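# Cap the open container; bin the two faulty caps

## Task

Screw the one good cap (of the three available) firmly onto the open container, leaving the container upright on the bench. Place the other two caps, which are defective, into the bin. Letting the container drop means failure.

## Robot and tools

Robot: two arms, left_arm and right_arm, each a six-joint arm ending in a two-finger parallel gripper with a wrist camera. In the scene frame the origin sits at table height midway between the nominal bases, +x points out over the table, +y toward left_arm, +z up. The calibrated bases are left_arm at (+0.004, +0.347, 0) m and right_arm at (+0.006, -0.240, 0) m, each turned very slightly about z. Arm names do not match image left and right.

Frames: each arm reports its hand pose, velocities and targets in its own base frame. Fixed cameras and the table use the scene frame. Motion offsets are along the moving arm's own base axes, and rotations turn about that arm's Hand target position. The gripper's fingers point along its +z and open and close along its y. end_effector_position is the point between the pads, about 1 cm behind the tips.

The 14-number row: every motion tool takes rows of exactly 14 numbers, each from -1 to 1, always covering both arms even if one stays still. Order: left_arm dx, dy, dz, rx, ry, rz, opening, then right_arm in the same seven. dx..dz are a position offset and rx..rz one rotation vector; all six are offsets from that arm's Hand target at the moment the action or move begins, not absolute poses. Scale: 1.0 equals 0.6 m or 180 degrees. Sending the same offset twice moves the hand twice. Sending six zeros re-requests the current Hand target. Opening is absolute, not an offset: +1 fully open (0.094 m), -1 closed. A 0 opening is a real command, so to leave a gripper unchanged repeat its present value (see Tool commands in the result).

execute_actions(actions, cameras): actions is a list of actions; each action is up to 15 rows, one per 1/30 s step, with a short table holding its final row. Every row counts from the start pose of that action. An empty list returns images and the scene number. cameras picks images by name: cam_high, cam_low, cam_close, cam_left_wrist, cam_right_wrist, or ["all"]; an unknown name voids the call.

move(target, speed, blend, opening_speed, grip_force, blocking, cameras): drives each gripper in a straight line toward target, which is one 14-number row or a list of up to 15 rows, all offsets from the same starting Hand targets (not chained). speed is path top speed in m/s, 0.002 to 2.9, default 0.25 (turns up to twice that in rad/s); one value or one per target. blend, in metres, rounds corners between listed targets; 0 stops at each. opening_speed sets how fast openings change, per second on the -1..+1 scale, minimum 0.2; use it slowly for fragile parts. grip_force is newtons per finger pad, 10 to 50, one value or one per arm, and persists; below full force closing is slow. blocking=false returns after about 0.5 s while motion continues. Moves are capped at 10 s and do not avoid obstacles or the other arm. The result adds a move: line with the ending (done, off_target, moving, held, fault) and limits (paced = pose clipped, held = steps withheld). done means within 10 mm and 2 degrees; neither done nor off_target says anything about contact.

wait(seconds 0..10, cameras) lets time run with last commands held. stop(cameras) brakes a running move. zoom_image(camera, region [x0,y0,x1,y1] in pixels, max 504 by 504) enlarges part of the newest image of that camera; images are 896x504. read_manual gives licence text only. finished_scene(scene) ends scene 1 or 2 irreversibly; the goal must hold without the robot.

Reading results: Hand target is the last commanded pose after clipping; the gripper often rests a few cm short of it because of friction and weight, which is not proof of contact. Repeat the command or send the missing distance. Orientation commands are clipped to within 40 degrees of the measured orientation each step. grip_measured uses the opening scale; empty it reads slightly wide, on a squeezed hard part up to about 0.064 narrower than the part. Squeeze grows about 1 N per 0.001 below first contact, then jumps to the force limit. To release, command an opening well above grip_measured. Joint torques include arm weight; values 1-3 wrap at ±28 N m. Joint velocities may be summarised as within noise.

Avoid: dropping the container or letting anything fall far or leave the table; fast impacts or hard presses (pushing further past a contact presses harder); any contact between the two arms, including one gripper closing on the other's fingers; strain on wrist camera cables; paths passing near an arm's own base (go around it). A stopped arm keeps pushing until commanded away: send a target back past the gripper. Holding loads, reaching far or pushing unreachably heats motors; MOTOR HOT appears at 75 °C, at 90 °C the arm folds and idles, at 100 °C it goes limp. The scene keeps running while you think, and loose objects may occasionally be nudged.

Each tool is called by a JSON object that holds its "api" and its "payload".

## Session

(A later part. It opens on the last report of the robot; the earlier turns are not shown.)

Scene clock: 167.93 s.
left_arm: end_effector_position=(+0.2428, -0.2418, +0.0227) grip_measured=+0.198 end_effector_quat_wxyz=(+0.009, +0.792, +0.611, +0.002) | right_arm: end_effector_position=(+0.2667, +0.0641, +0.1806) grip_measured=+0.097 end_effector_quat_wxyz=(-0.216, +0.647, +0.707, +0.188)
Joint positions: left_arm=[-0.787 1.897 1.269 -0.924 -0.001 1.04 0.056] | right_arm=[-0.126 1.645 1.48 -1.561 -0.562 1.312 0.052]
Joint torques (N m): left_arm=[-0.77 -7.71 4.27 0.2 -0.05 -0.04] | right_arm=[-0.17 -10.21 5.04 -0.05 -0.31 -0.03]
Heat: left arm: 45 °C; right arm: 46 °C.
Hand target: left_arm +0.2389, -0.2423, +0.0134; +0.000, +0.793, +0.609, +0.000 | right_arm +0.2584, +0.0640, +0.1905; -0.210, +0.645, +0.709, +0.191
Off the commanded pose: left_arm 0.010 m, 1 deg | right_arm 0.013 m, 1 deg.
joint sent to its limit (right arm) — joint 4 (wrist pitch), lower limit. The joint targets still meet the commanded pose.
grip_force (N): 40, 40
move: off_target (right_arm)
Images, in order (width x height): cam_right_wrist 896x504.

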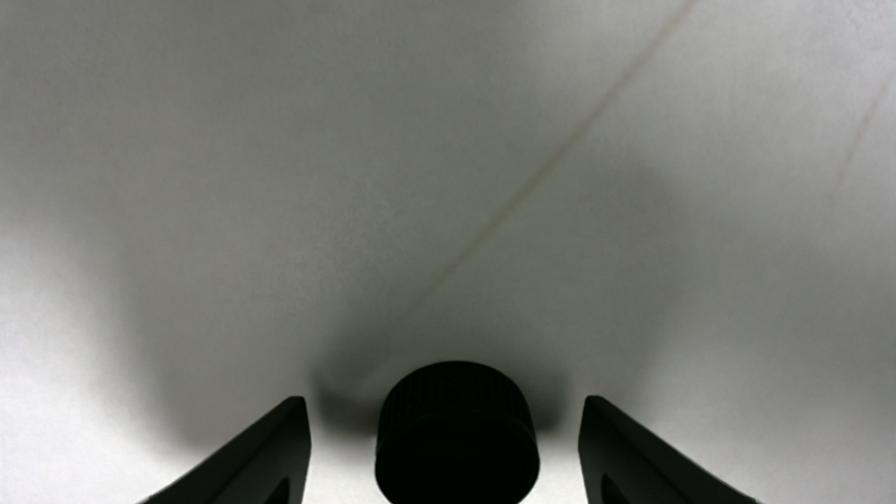

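{"api": "move", "payload": {"target": [[0,0,0.003,0,0,0,-0.42, 0,0,0,0,0,0,0.1],[0.005,0.01,0.2,0,0,0.0,-0.42, 0,0,0,0,0,0,0.1],[0.1185,0.2422,0.311,0,0,0.1667,-0.42, 0,0,0,0,0,0,0.1]], "speed": [0.1,0.25,0.3], "blend": [0,0.03,0], "cameras": ["cam_right_wrist","cam_close","cam_low"]}}

Scene clock: 172.20 s.
left_arm: end_effector_position=(+0.3125, -0.0961, +0.1872) grip_measured=-0.333 end_effector_quat_wxyz=(+0.014, +0.609, +0.793, +0.009) | right_arm: end_effector_position=(+0.2667, +0.0641, +0.1806) grip_measured=+0.097 end_effector_quat_wxyz=(-0.216, +0.647, +0.707, +0.188)
Joint positions: left_arm=[-0.305 1.777 1.779 -1.54 -0.007 1.006 0.031] | right_arm=[-0.126 1.645 1.48 -1.561 -0.562 1.312 0.052]
Joint torques (N m): left_arm=[-0.13 -10.3 6.91 -0.05 0 -0.04] | right_arm=[-0.17 -10.18 5.07 -0.05 -0.31 -0.03]
Heat: left arm: 44 °C; right arm: 46 °C.
Hand target: left_arm +0.3101, -0.0970, +0.2001; +0.000, +0.608, +0.794, +0.000 | right_arm +0.2584, +0.0640, +0.1905; -0.210, +0.645, +0.709, +0.191
Off the commanded pose: left_arm 0.013 m, 2 deg | right_arm 0.013 m, 1 deg.
joint sent to its limit (left arm) — joint 4 (wrist pitch), lower limit. The joint targets are off in orientation, not in position.
joint sent to its limit (right arm) — joint 4 (wrist pitch), lower limit. The joint targets still meet the commanded pose.
grip_force (N): 40, 40
move: off_target (left_arm, right_arm)
Images, in order (width x height): cam_low 896x504, cam_close 896x504, cam_right_wrist 896x504.

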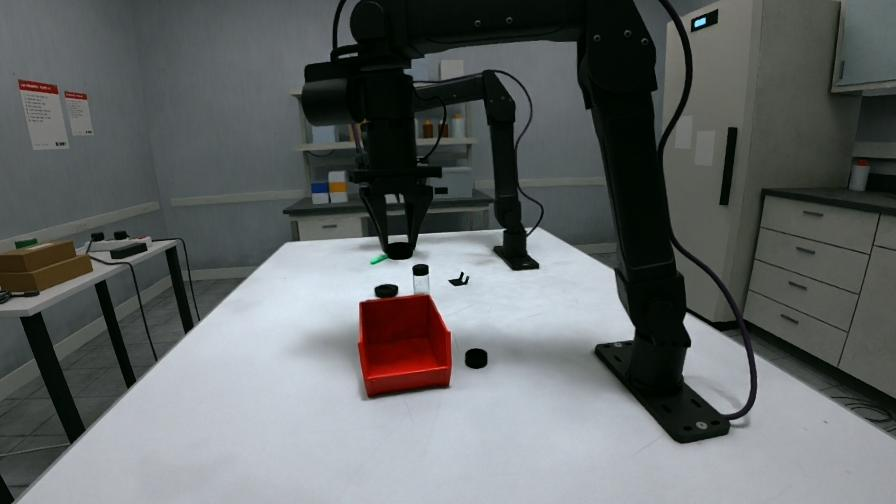

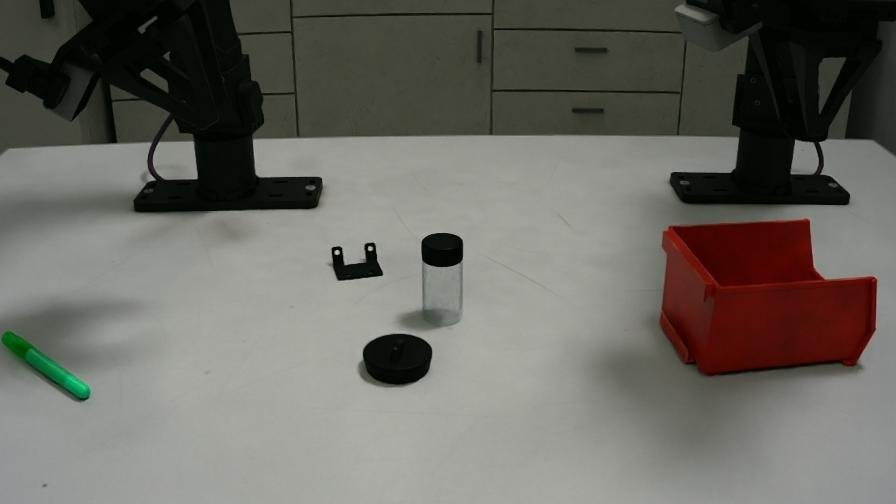

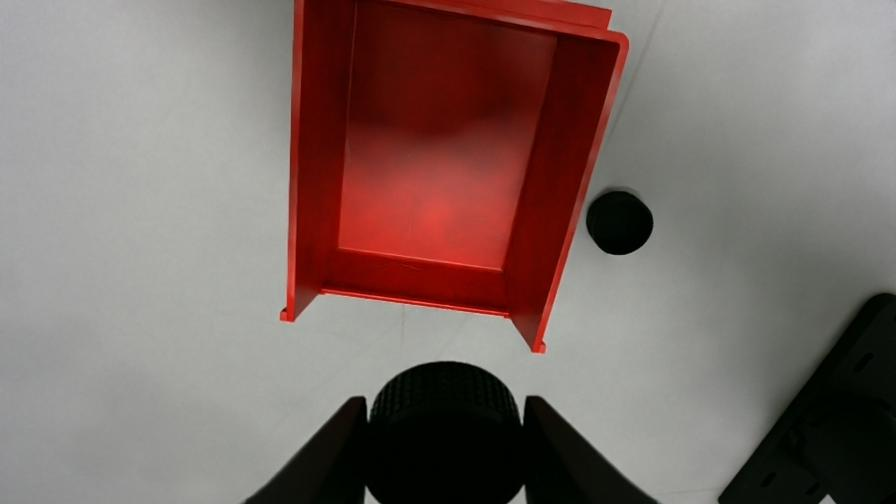

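{"api": "move", "payload": {"target": [[0.0293,-0.0427,-0.1,0,0,0.45,-0.42, 0,0,0,0,0,0,0.1],[0.0293,-0.0427,-0.2552,0,0,0.45,-0.42, 0,0,0,0,0,0,0.1]], "speed": [0.35,0.15], "cameras": ["cam_right_wrist","cam_close","cam_low"]}}

Scene clock: 181.47 s.
left_arm: end_effector_position=(+0.3290, -0.1194, +0.0548) grip_measured=-0.333 end_effector_quat_wxyz=(+0.005, -0.055, +0.998, -0.001) | right_arm: end_effector_position=(+0.2667, +0.0641, +0.1806) grip_measured=+0.097 end_effector_quat_wxyz=(-0.216, +0.647, +0.707, +0.188)
Joint positions: left_arm=[-0.352 1.893 1.397 -1.065 -0.001 -0.461 0.031] | right_arm=[-0.126 1.645 1.48 -1.561 -0.562 1.312 0.052]
Joint torques (N m): left_arm=[-0.85 -8.2 4.62 0.21 -0.04 -0.07] | right_arm=[-0.2 -10.21 5.05 -0.05 -0.32 -0.03]
Heat: left arm: 42 °C; right arm: 47 °C.
Hand target: left_arm +0.3277, -0.1226, +0.0469; +0.000, -0.053, +0.999, +0.000 | right_arm +0.2584, +0.0640, +0.1905; -0.210, +0.645, +0.709, +0.191
Off the commanded pose: left_arm 0.009 m, 1 deg | right_arm 0.013 m, 1 deg.
joint sent to its limit (right arm) — joint 4 (wrist pitch), lower limit. The joint targets still meet the commanded pose.
grip_force (N): 40, 40
move: off_target (right_arm)
Images, in order (width x height): cam_low 896x504, cam_close 896x504, cam_right_wrist 896x504.

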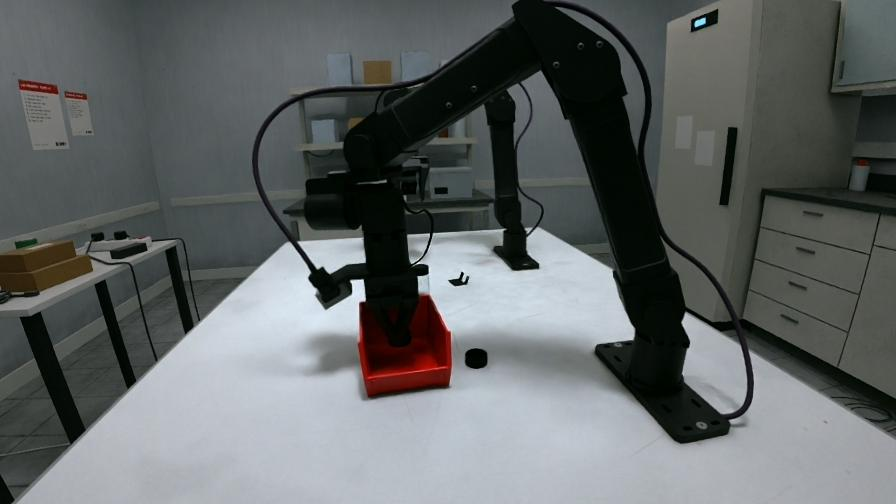

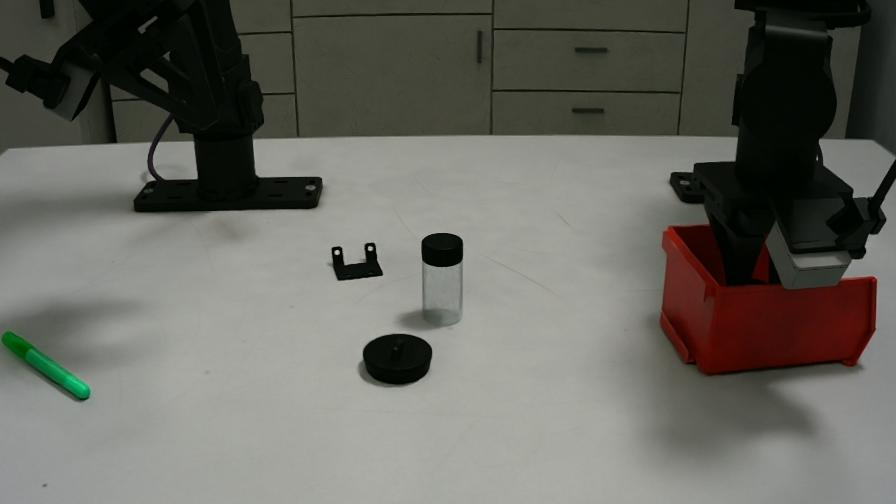

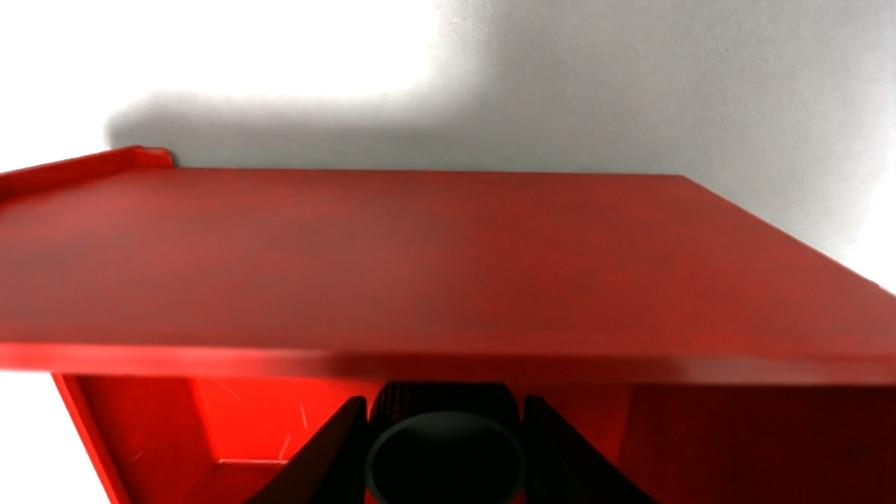

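{"api": "move", "payload": {"target": [[0,0,0,0,0,0,-0.05, 0,0,0,0,0,0,0.1],[0.0,0.0,0.2,0,0,0,-0.05, 0,0,0,0,0,0,0.1]], "speed": [0.1,0.25], "cameras": ["cam_right_wrist"]}}

Scene clock: 184.00 s.
left_arm: end_effector_position=(+0.3295, -0.1196, +0.1617) grip_measured=-0.053 end_effector_quat_wxyz=(-0.002, -0.055, +0.999, +0.002) | right_arm: end_effector_position=(+0.2667, +0.0641, +0.1806) grip_measured=+0.097 end_effector_quat_wxyz=(-0.216, +0.647, +0.707, +0.188)
Joint positions: left_arm=[-0.352 1.893 1.825 -1.508 -0.001 -0.461 0.045] | right_arm=[-0.126 1.645 1.48 -1.561 -0.562 1.312 0.052]
Joint torques (N m): left_arm=[-0.84 -9.87 6.49 -0.11 -0.05 -0.07] | right_arm=[-0.17 -10.21 5.05 -0.08 -0.31 -0.03]
Heat: left arm: 42 °C; right arm: 47 °C.
Hand target: left_arm +0.3276, -0.1226, +0.1669; +0.000, -0.053, +0.999, +0.000 | right_arm +0.2584, +0.0640, +0.1905; -0.210, +0.645, +0.709, +0.191
Off the commanded pose: left_arm 0.006 m, 0 deg | right_arm 0.013 m, 1 deg.
joint sent to its limit (right arm) — joint 4 (wrist pitch), lower limit. The joint targets still meet the commanded pose.
grip_force (N): 40, 40
move: off_target (right_arm)
Images, in order (width x height): cam_right_wrist 896x504.

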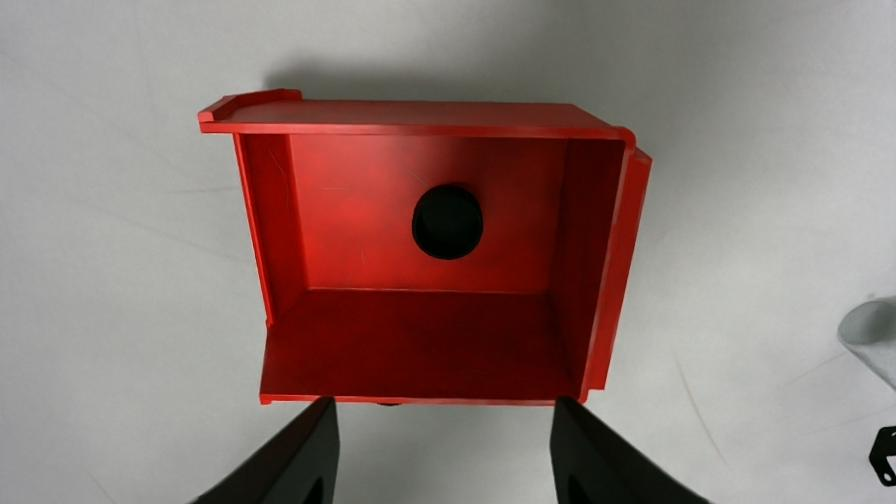

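{"api": "move", "payload": {"target": [[-0.168,0.035,-0.0948,0.0174,-0.1658,0,0.2, 0,0,0,0,0,0,0.1]], "speed": 0.25, "cameras": ["cam_right_wrist","cam_low"]}}

Scene clock: 186.53 s.
left_arm: end_effector_position=(+0.2270, -0.1035, +0.1109) grip_measured=+0.197 end_effector_quat_wxyz=(+0.250, -0.049, +0.967, +0.010) | right_arm: end_effector_position=(+0.2667, +0.0641, +0.1806) grip_measured=+0.097 end_effector_quat_wxyz=(-0.216, +0.647, +0.707, +0.188)
Joint positions: left_arm=[-0.678 1.107 0.785 -0.871 -0.344 -0.713 0.056] | right_arm=[-0.126 1.645 1.48 -1.561 -0.562 1.312 0.052]
Joint torques (N m): left_arm=[-0.8 -3.63 4.79 0.89 -0.44 -0.07] | right_arm=[-0.16 -10.18 5.08 -0.05 -0.31 -0.03]
Heat: left arm: 42 °C; right arm: 47 °C.
Hand target: left_arm +0.2268, -0.1017, +0.1101; +0.258, -0.051, +0.965, +0.014 | right_arm +0.2584, +0.0640, +0.1905; -0.210, +0.645, +0.709, +0.191
Off the commanded pose: left_arm 0.002 m, 1 deg | right_arm 0.013 m, 1 deg.
joint sent to its limit (right arm) — joint 4 (wrist pitch), lower limit. The joint targets still meet the commanded pose.
grip_force (N): 40, 40
move: off_target (right_arm)
Images, in order (width x height): cam_low 896x504, cam_right_wrist 896x504.

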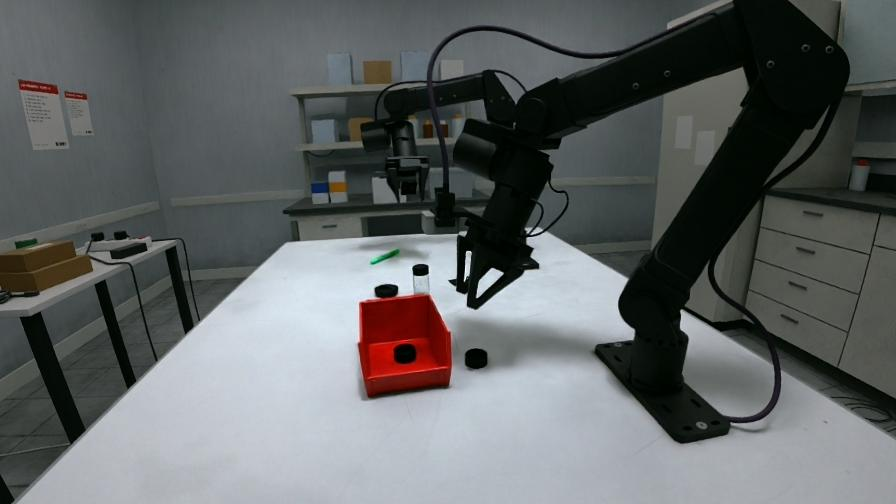

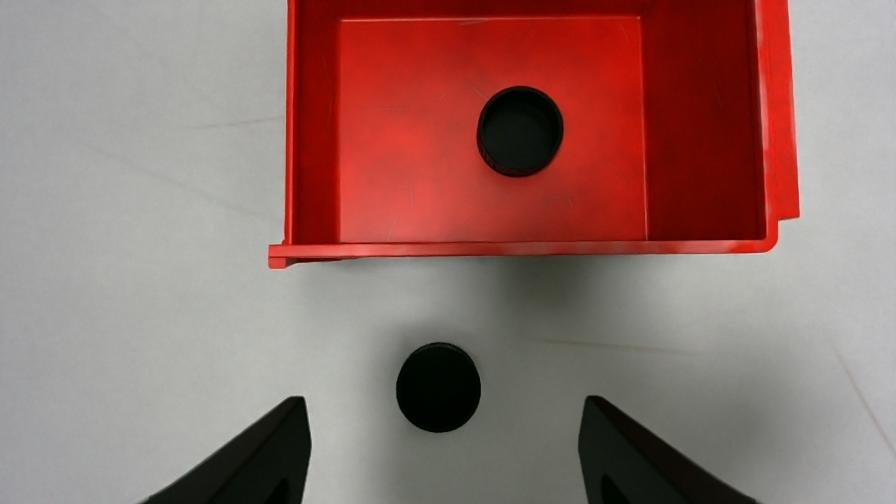

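{"api": "move", "payload": {"target": [[-0.0167,0.002,-0.1468,0,0,0,0.2, 0,0,0,0,0,0,0.1]], "speed": 0.15, "cameras": ["cam_right_wrist","cam_low"]}}

Scene clock: 188.97 s.
left_arm: end_effector_position=(+0.2172, -0.1032, +0.0259) grip_measured=+0.197 end_effector_quat_wxyz=(+0.255, -0.051, +0.966, +0.004) | right_arm: end_effector_position=(+0.2667, +0.0641, +0.1806) grip_measured=+0.097 end_effector_quat_wxyz=(-0.216, +0.647, +0.707, +0.188)
Joint positions: left_arm=[-0.711 1.172 0.463 -0.478 -0.355 -0.747 0.056] | right_arm=[-0.126 1.645 1.48 -1.561 -0.562 1.312 0.052]
Joint torques (N m): left_arm=[-0.68 -1.77 4.57 0.89 -0.46 -0.07] | right_arm=[-0.17 -10.22 5.01 -0.06 -0.31 -0.03]
Heat: left arm: 41 °C; right arm: 47 °C.
Hand target: left_arm +0.2168, -0.1005, +0.0219; +0.258, -0.051, +0.965, +0.014 | right_arm +0.2584, +0.0640, +0.1905; -0.210, +0.645, +0.709, +0.191
Off the commanded pose: left_arm 0.005 m, 1 deg | right_arm 0.013 m, 1 deg.
joint sent to its limit (right arm) — joint 4 (wrist pitch), lower limit. The joint targets still meet the commanded pose.
grip_force (N): 40, 40
move: off_target (right_arm)
Images, in order (width x height): cam_low 896x504, cam_right_wrist 896x504.

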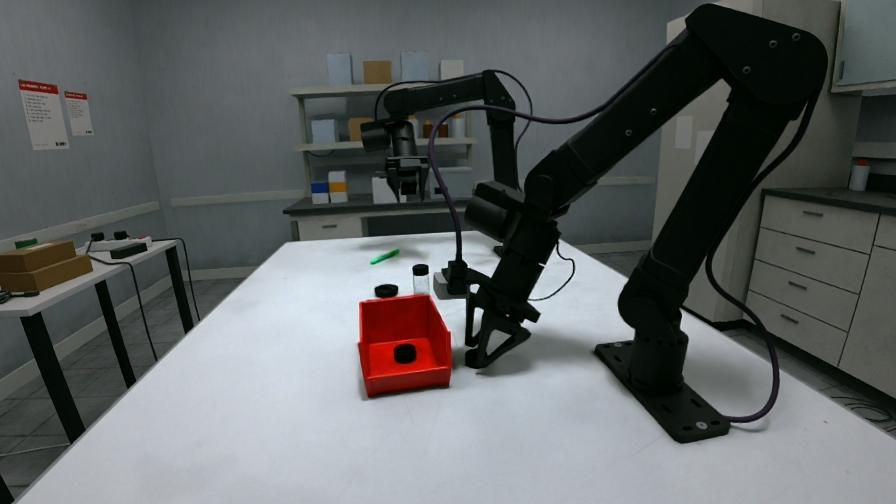

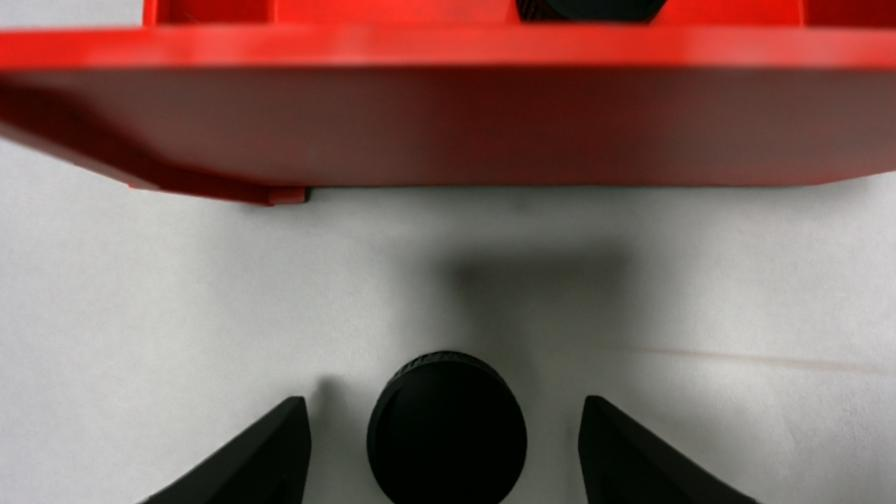

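{"api": "move", "payload": {"target": [[0.0,0.001,-0.0092,0,0,0,0.2, 0,0,0,0,0,0,0.1],[0.0,0.001,-0.0085,0,0,0,-0.42, 0,0,0,0,0,0,0.1],[0.0,0.001,0.17,0,0,0,-0.42, 0,0,0,0,0,0,0.1]], "speed": [0.08,0.1,0.2], "cameras": ["cam_right_wrist","cam_low"]}}

Scene clock: 193.10 s.
left_arm: end_effector_position=(+0.2154, -0.1013, +0.1164) grip_measured=-0.332 end_effector_quat_wxyz=(+0.249, -0.048, +0.967, +0.011) | right_arm: end_effector_position=(+0.2667, +0.0641, +0.1806) grip_measured=+0.097 end_effector_quat_wxyz=(-0.216, +0.647, +0.707, +0.188)
Joint positions: left_arm=[-0.711 1.065 0.787 -0.928 -0.356 -0.745 0.031] | right_arm=[-0.126 1.645 1.48 -1.561 -0.562 1.312 0.052]
Joint torques (N m): left_arm=[-0.44 -3.02 7.32 0.56 -0.44 -0.05] | right_arm=[-0.17 -10.17 5.01 -0.07 -0.3 -0.03]
Heat: left arm: 41 °C; right arm: 47 °C.
Hand target: left_arm +0.2168, -0.0999, +0.1239; +0.258, -0.051, +0.965, +0.014 | right_arm +0.2584, +0.0640, +0.1905; -0.210, +0.645, +0.709, +0.191
Off the commanded pose: left_arm 0.008 m, 1 deg | right_arm 0.013 m, 1 deg.
joint sent to its limit (right arm) — joint 4 (wrist pitch), lower limit. The joint targets still meet the commanded pose.
grip_force (N): 40, 40
move: off_target (right_arm)
Images, in order (width x height): cam_low 896x504, cam_right_wrist 896x504.

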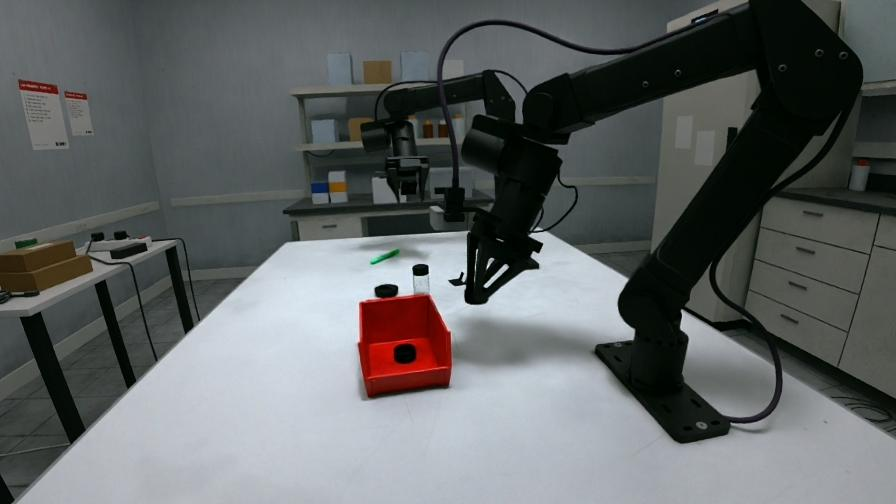

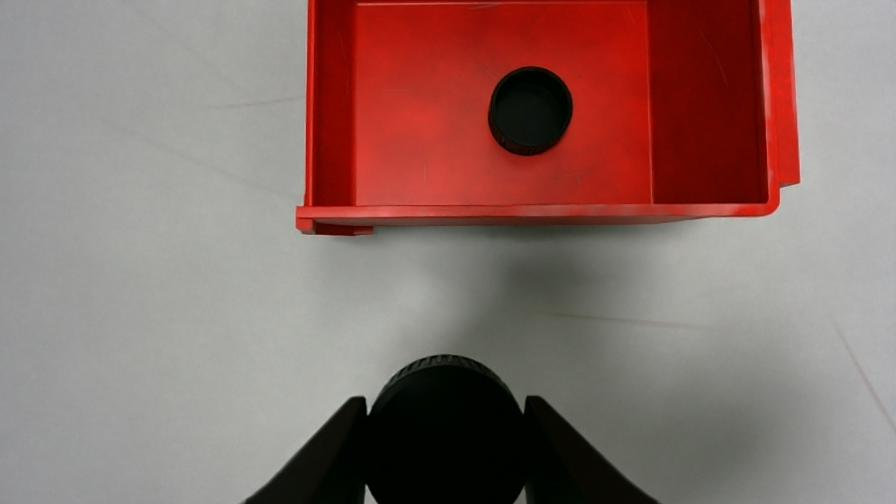

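{"api": "move", "payload": {"target": [[0.02,0.0,0.07,0,0,0,-0.42, 0,0,0,0,0,0,0.1],[0.1798,0.0085,0.045,-0.0174,0.1658,0,-0.42, 0,0,0,0,0,0,0.1],[0.1798,0.0085,-0.1282,-0.0174,0.1658,0,-0.42, 0,0,0,0,0,0,0.1]], "speed": [0.25,0.3,0.15], "blend": [0.02,0,0], "cameras": ["cam_right_wrist","cam_low"]}}

Scene clock: 197.47 s.
left_arm: end_effector_position=(+0.3244, -0.0957, +0.0545) grip_measured=-0.332 end_effector_quat_wxyz=(+0.005, -0.054, +0.999, -0.001) | right_arm: end_effector_position=(+0.2667, +0.0641, +0.1806) grip_measured=+0.097 end_effector_quat_wxyz=(-0.216, +0.647, +0.707, +0.188)
Joint positions: left_arm=[-0.291 1.851 1.341 -1.052 -0.002 -0.398 0.031] | right_arm=[-0.126 1.645 1.48 -1.561 -0.562 1.312 0.052]
Joint torques (N m): left_arm=[0.34 -7.82 4.6 0.19 -0.04 0.06] | right_arm=[-0.17 -10.18 5.01 -0.06 -0.32 -0.04]
Heat: left arm: 41 °C; right arm: 47 °C.
Hand target: left_arm +0.3246, -0.0947, +0.0470; +0.000, -0.053, +0.999, +0.000 | right_arm +0.2584, +0.0640, +0.1905; -0.210, +0.645, +0.709, +0.191
Off the commanded pose: left_arm 0.008 m, 1 deg | right_arm 0.013 m, 1 deg.
joint sent to its limit (right arm) — joint 4 (wrist pitch), lower limit. The joint targets still meet the commanded pose.
grip_force (N): 40, 40
move: off_target (right_arm)
Images, in order (width x height): cam_low 896x504, cam_right_wrist 896x504.

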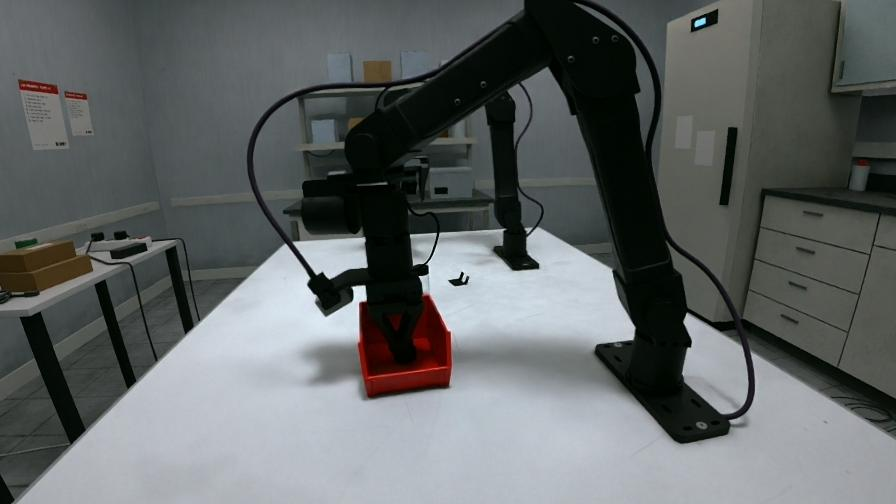

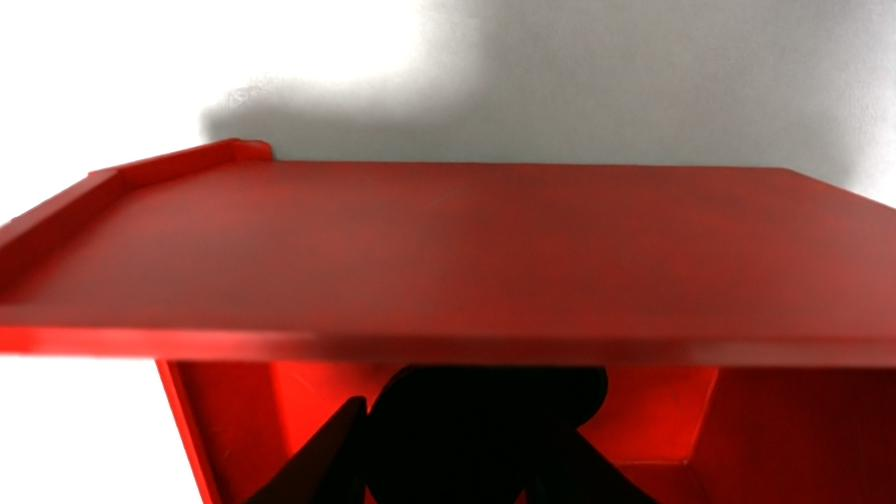

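{"api": "move", "payload": {"target": [[0,0,0,0,0,0,-0.05, 0,0,0,0,0,0,0.1],[0.0,-0.005,0.2,0,0,0,-0.05, 0,0,0,0,0,0,0.1]], "speed": [0.1,0.25], "cameras": ["cam_right_wrist","cam_close","cam_low"]}}

Scene clock: 200.07 s.
left_arm: end_effector_position=(+0.3258, -0.0962, +0.1609) grip_measured=-0.053 end_effector_quat_wxyz=(-0.004, -0.054, +0.999, +0.002) | right_arm: end_effector_position=(+0.2667, +0.0641, +0.1806) grip_measured=+0.097 end_effector_quat_wxyz=(-0.216, +0.647, +0.707, +0.188)
Joint positions: left_arm=[-0.291 1.85 1.766 -1.495 -0.002 -0.398 0.045] | right_arm=[-0.126 1.645 1.48 -1.561 -0.562 1.312 0.052]
Joint torques (N m): left_arm=[-0.4 -9.62 6.56 -0.12 -0.05 -0.04] | right_arm=[-0.16 -10.19 5.09 -0.05 -0.31 -0.04]
Heat: left arm: 41 °C; right arm: 48 °C.
Hand target: left_arm +0.3247, -0.0977, +0.1670; +0.000, -0.053, +0.999, +0.000 | right_arm +0.2584, +0.0640, +0.1905; -0.210, +0.645, +0.709, +0.191
Off the commanded pose: left_arm 0.006 m, 0 deg | right_arm 0.013 m, 1 deg.
joint sent to its limit (right arm) — joint 4 (wrist pitch), lower limit. The joint targets still meet the commanded pose.
grip_force (N): 40, 40
move: off_target (right_arm)
Images, in order (width x height): cam_low 896x504, cam_close 896x504, cam_right_wrist 896x504.

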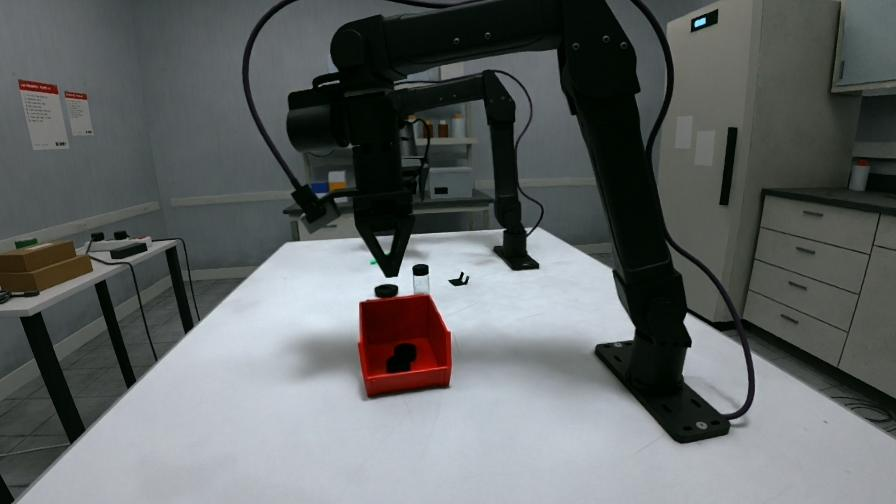

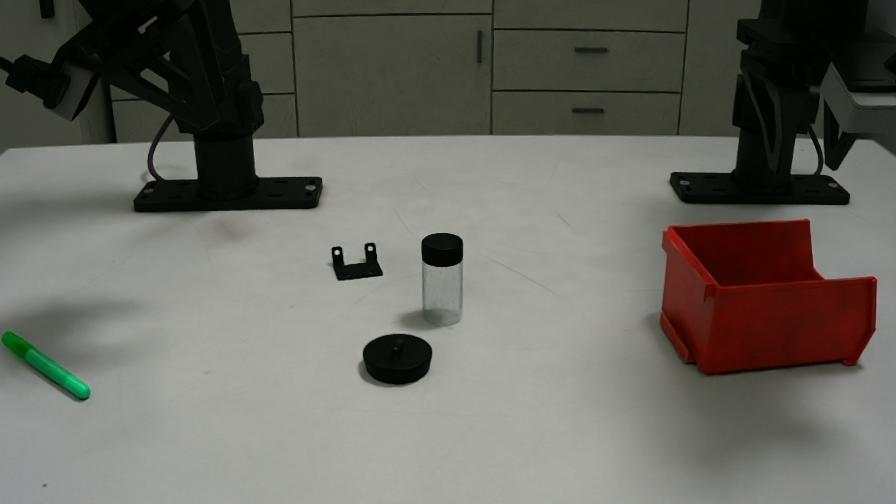

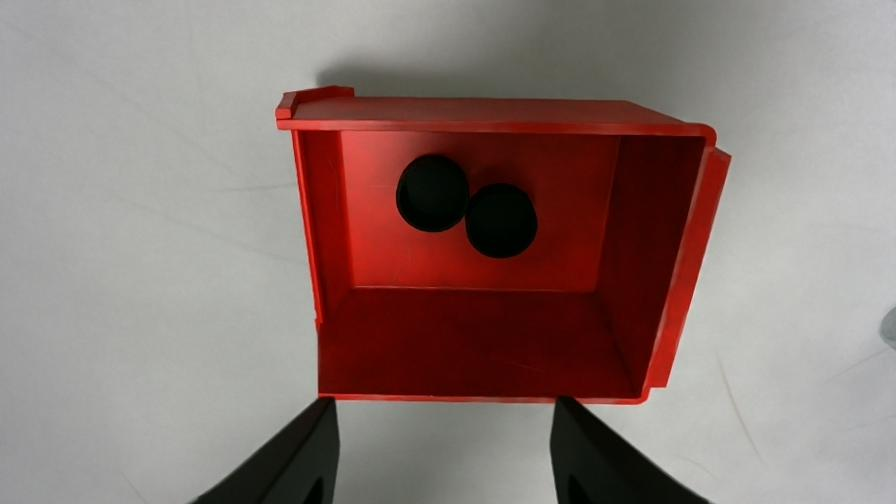

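{"api": "finished_scene", "payload": {"scene": 2}}

The scene is finished: the task was done.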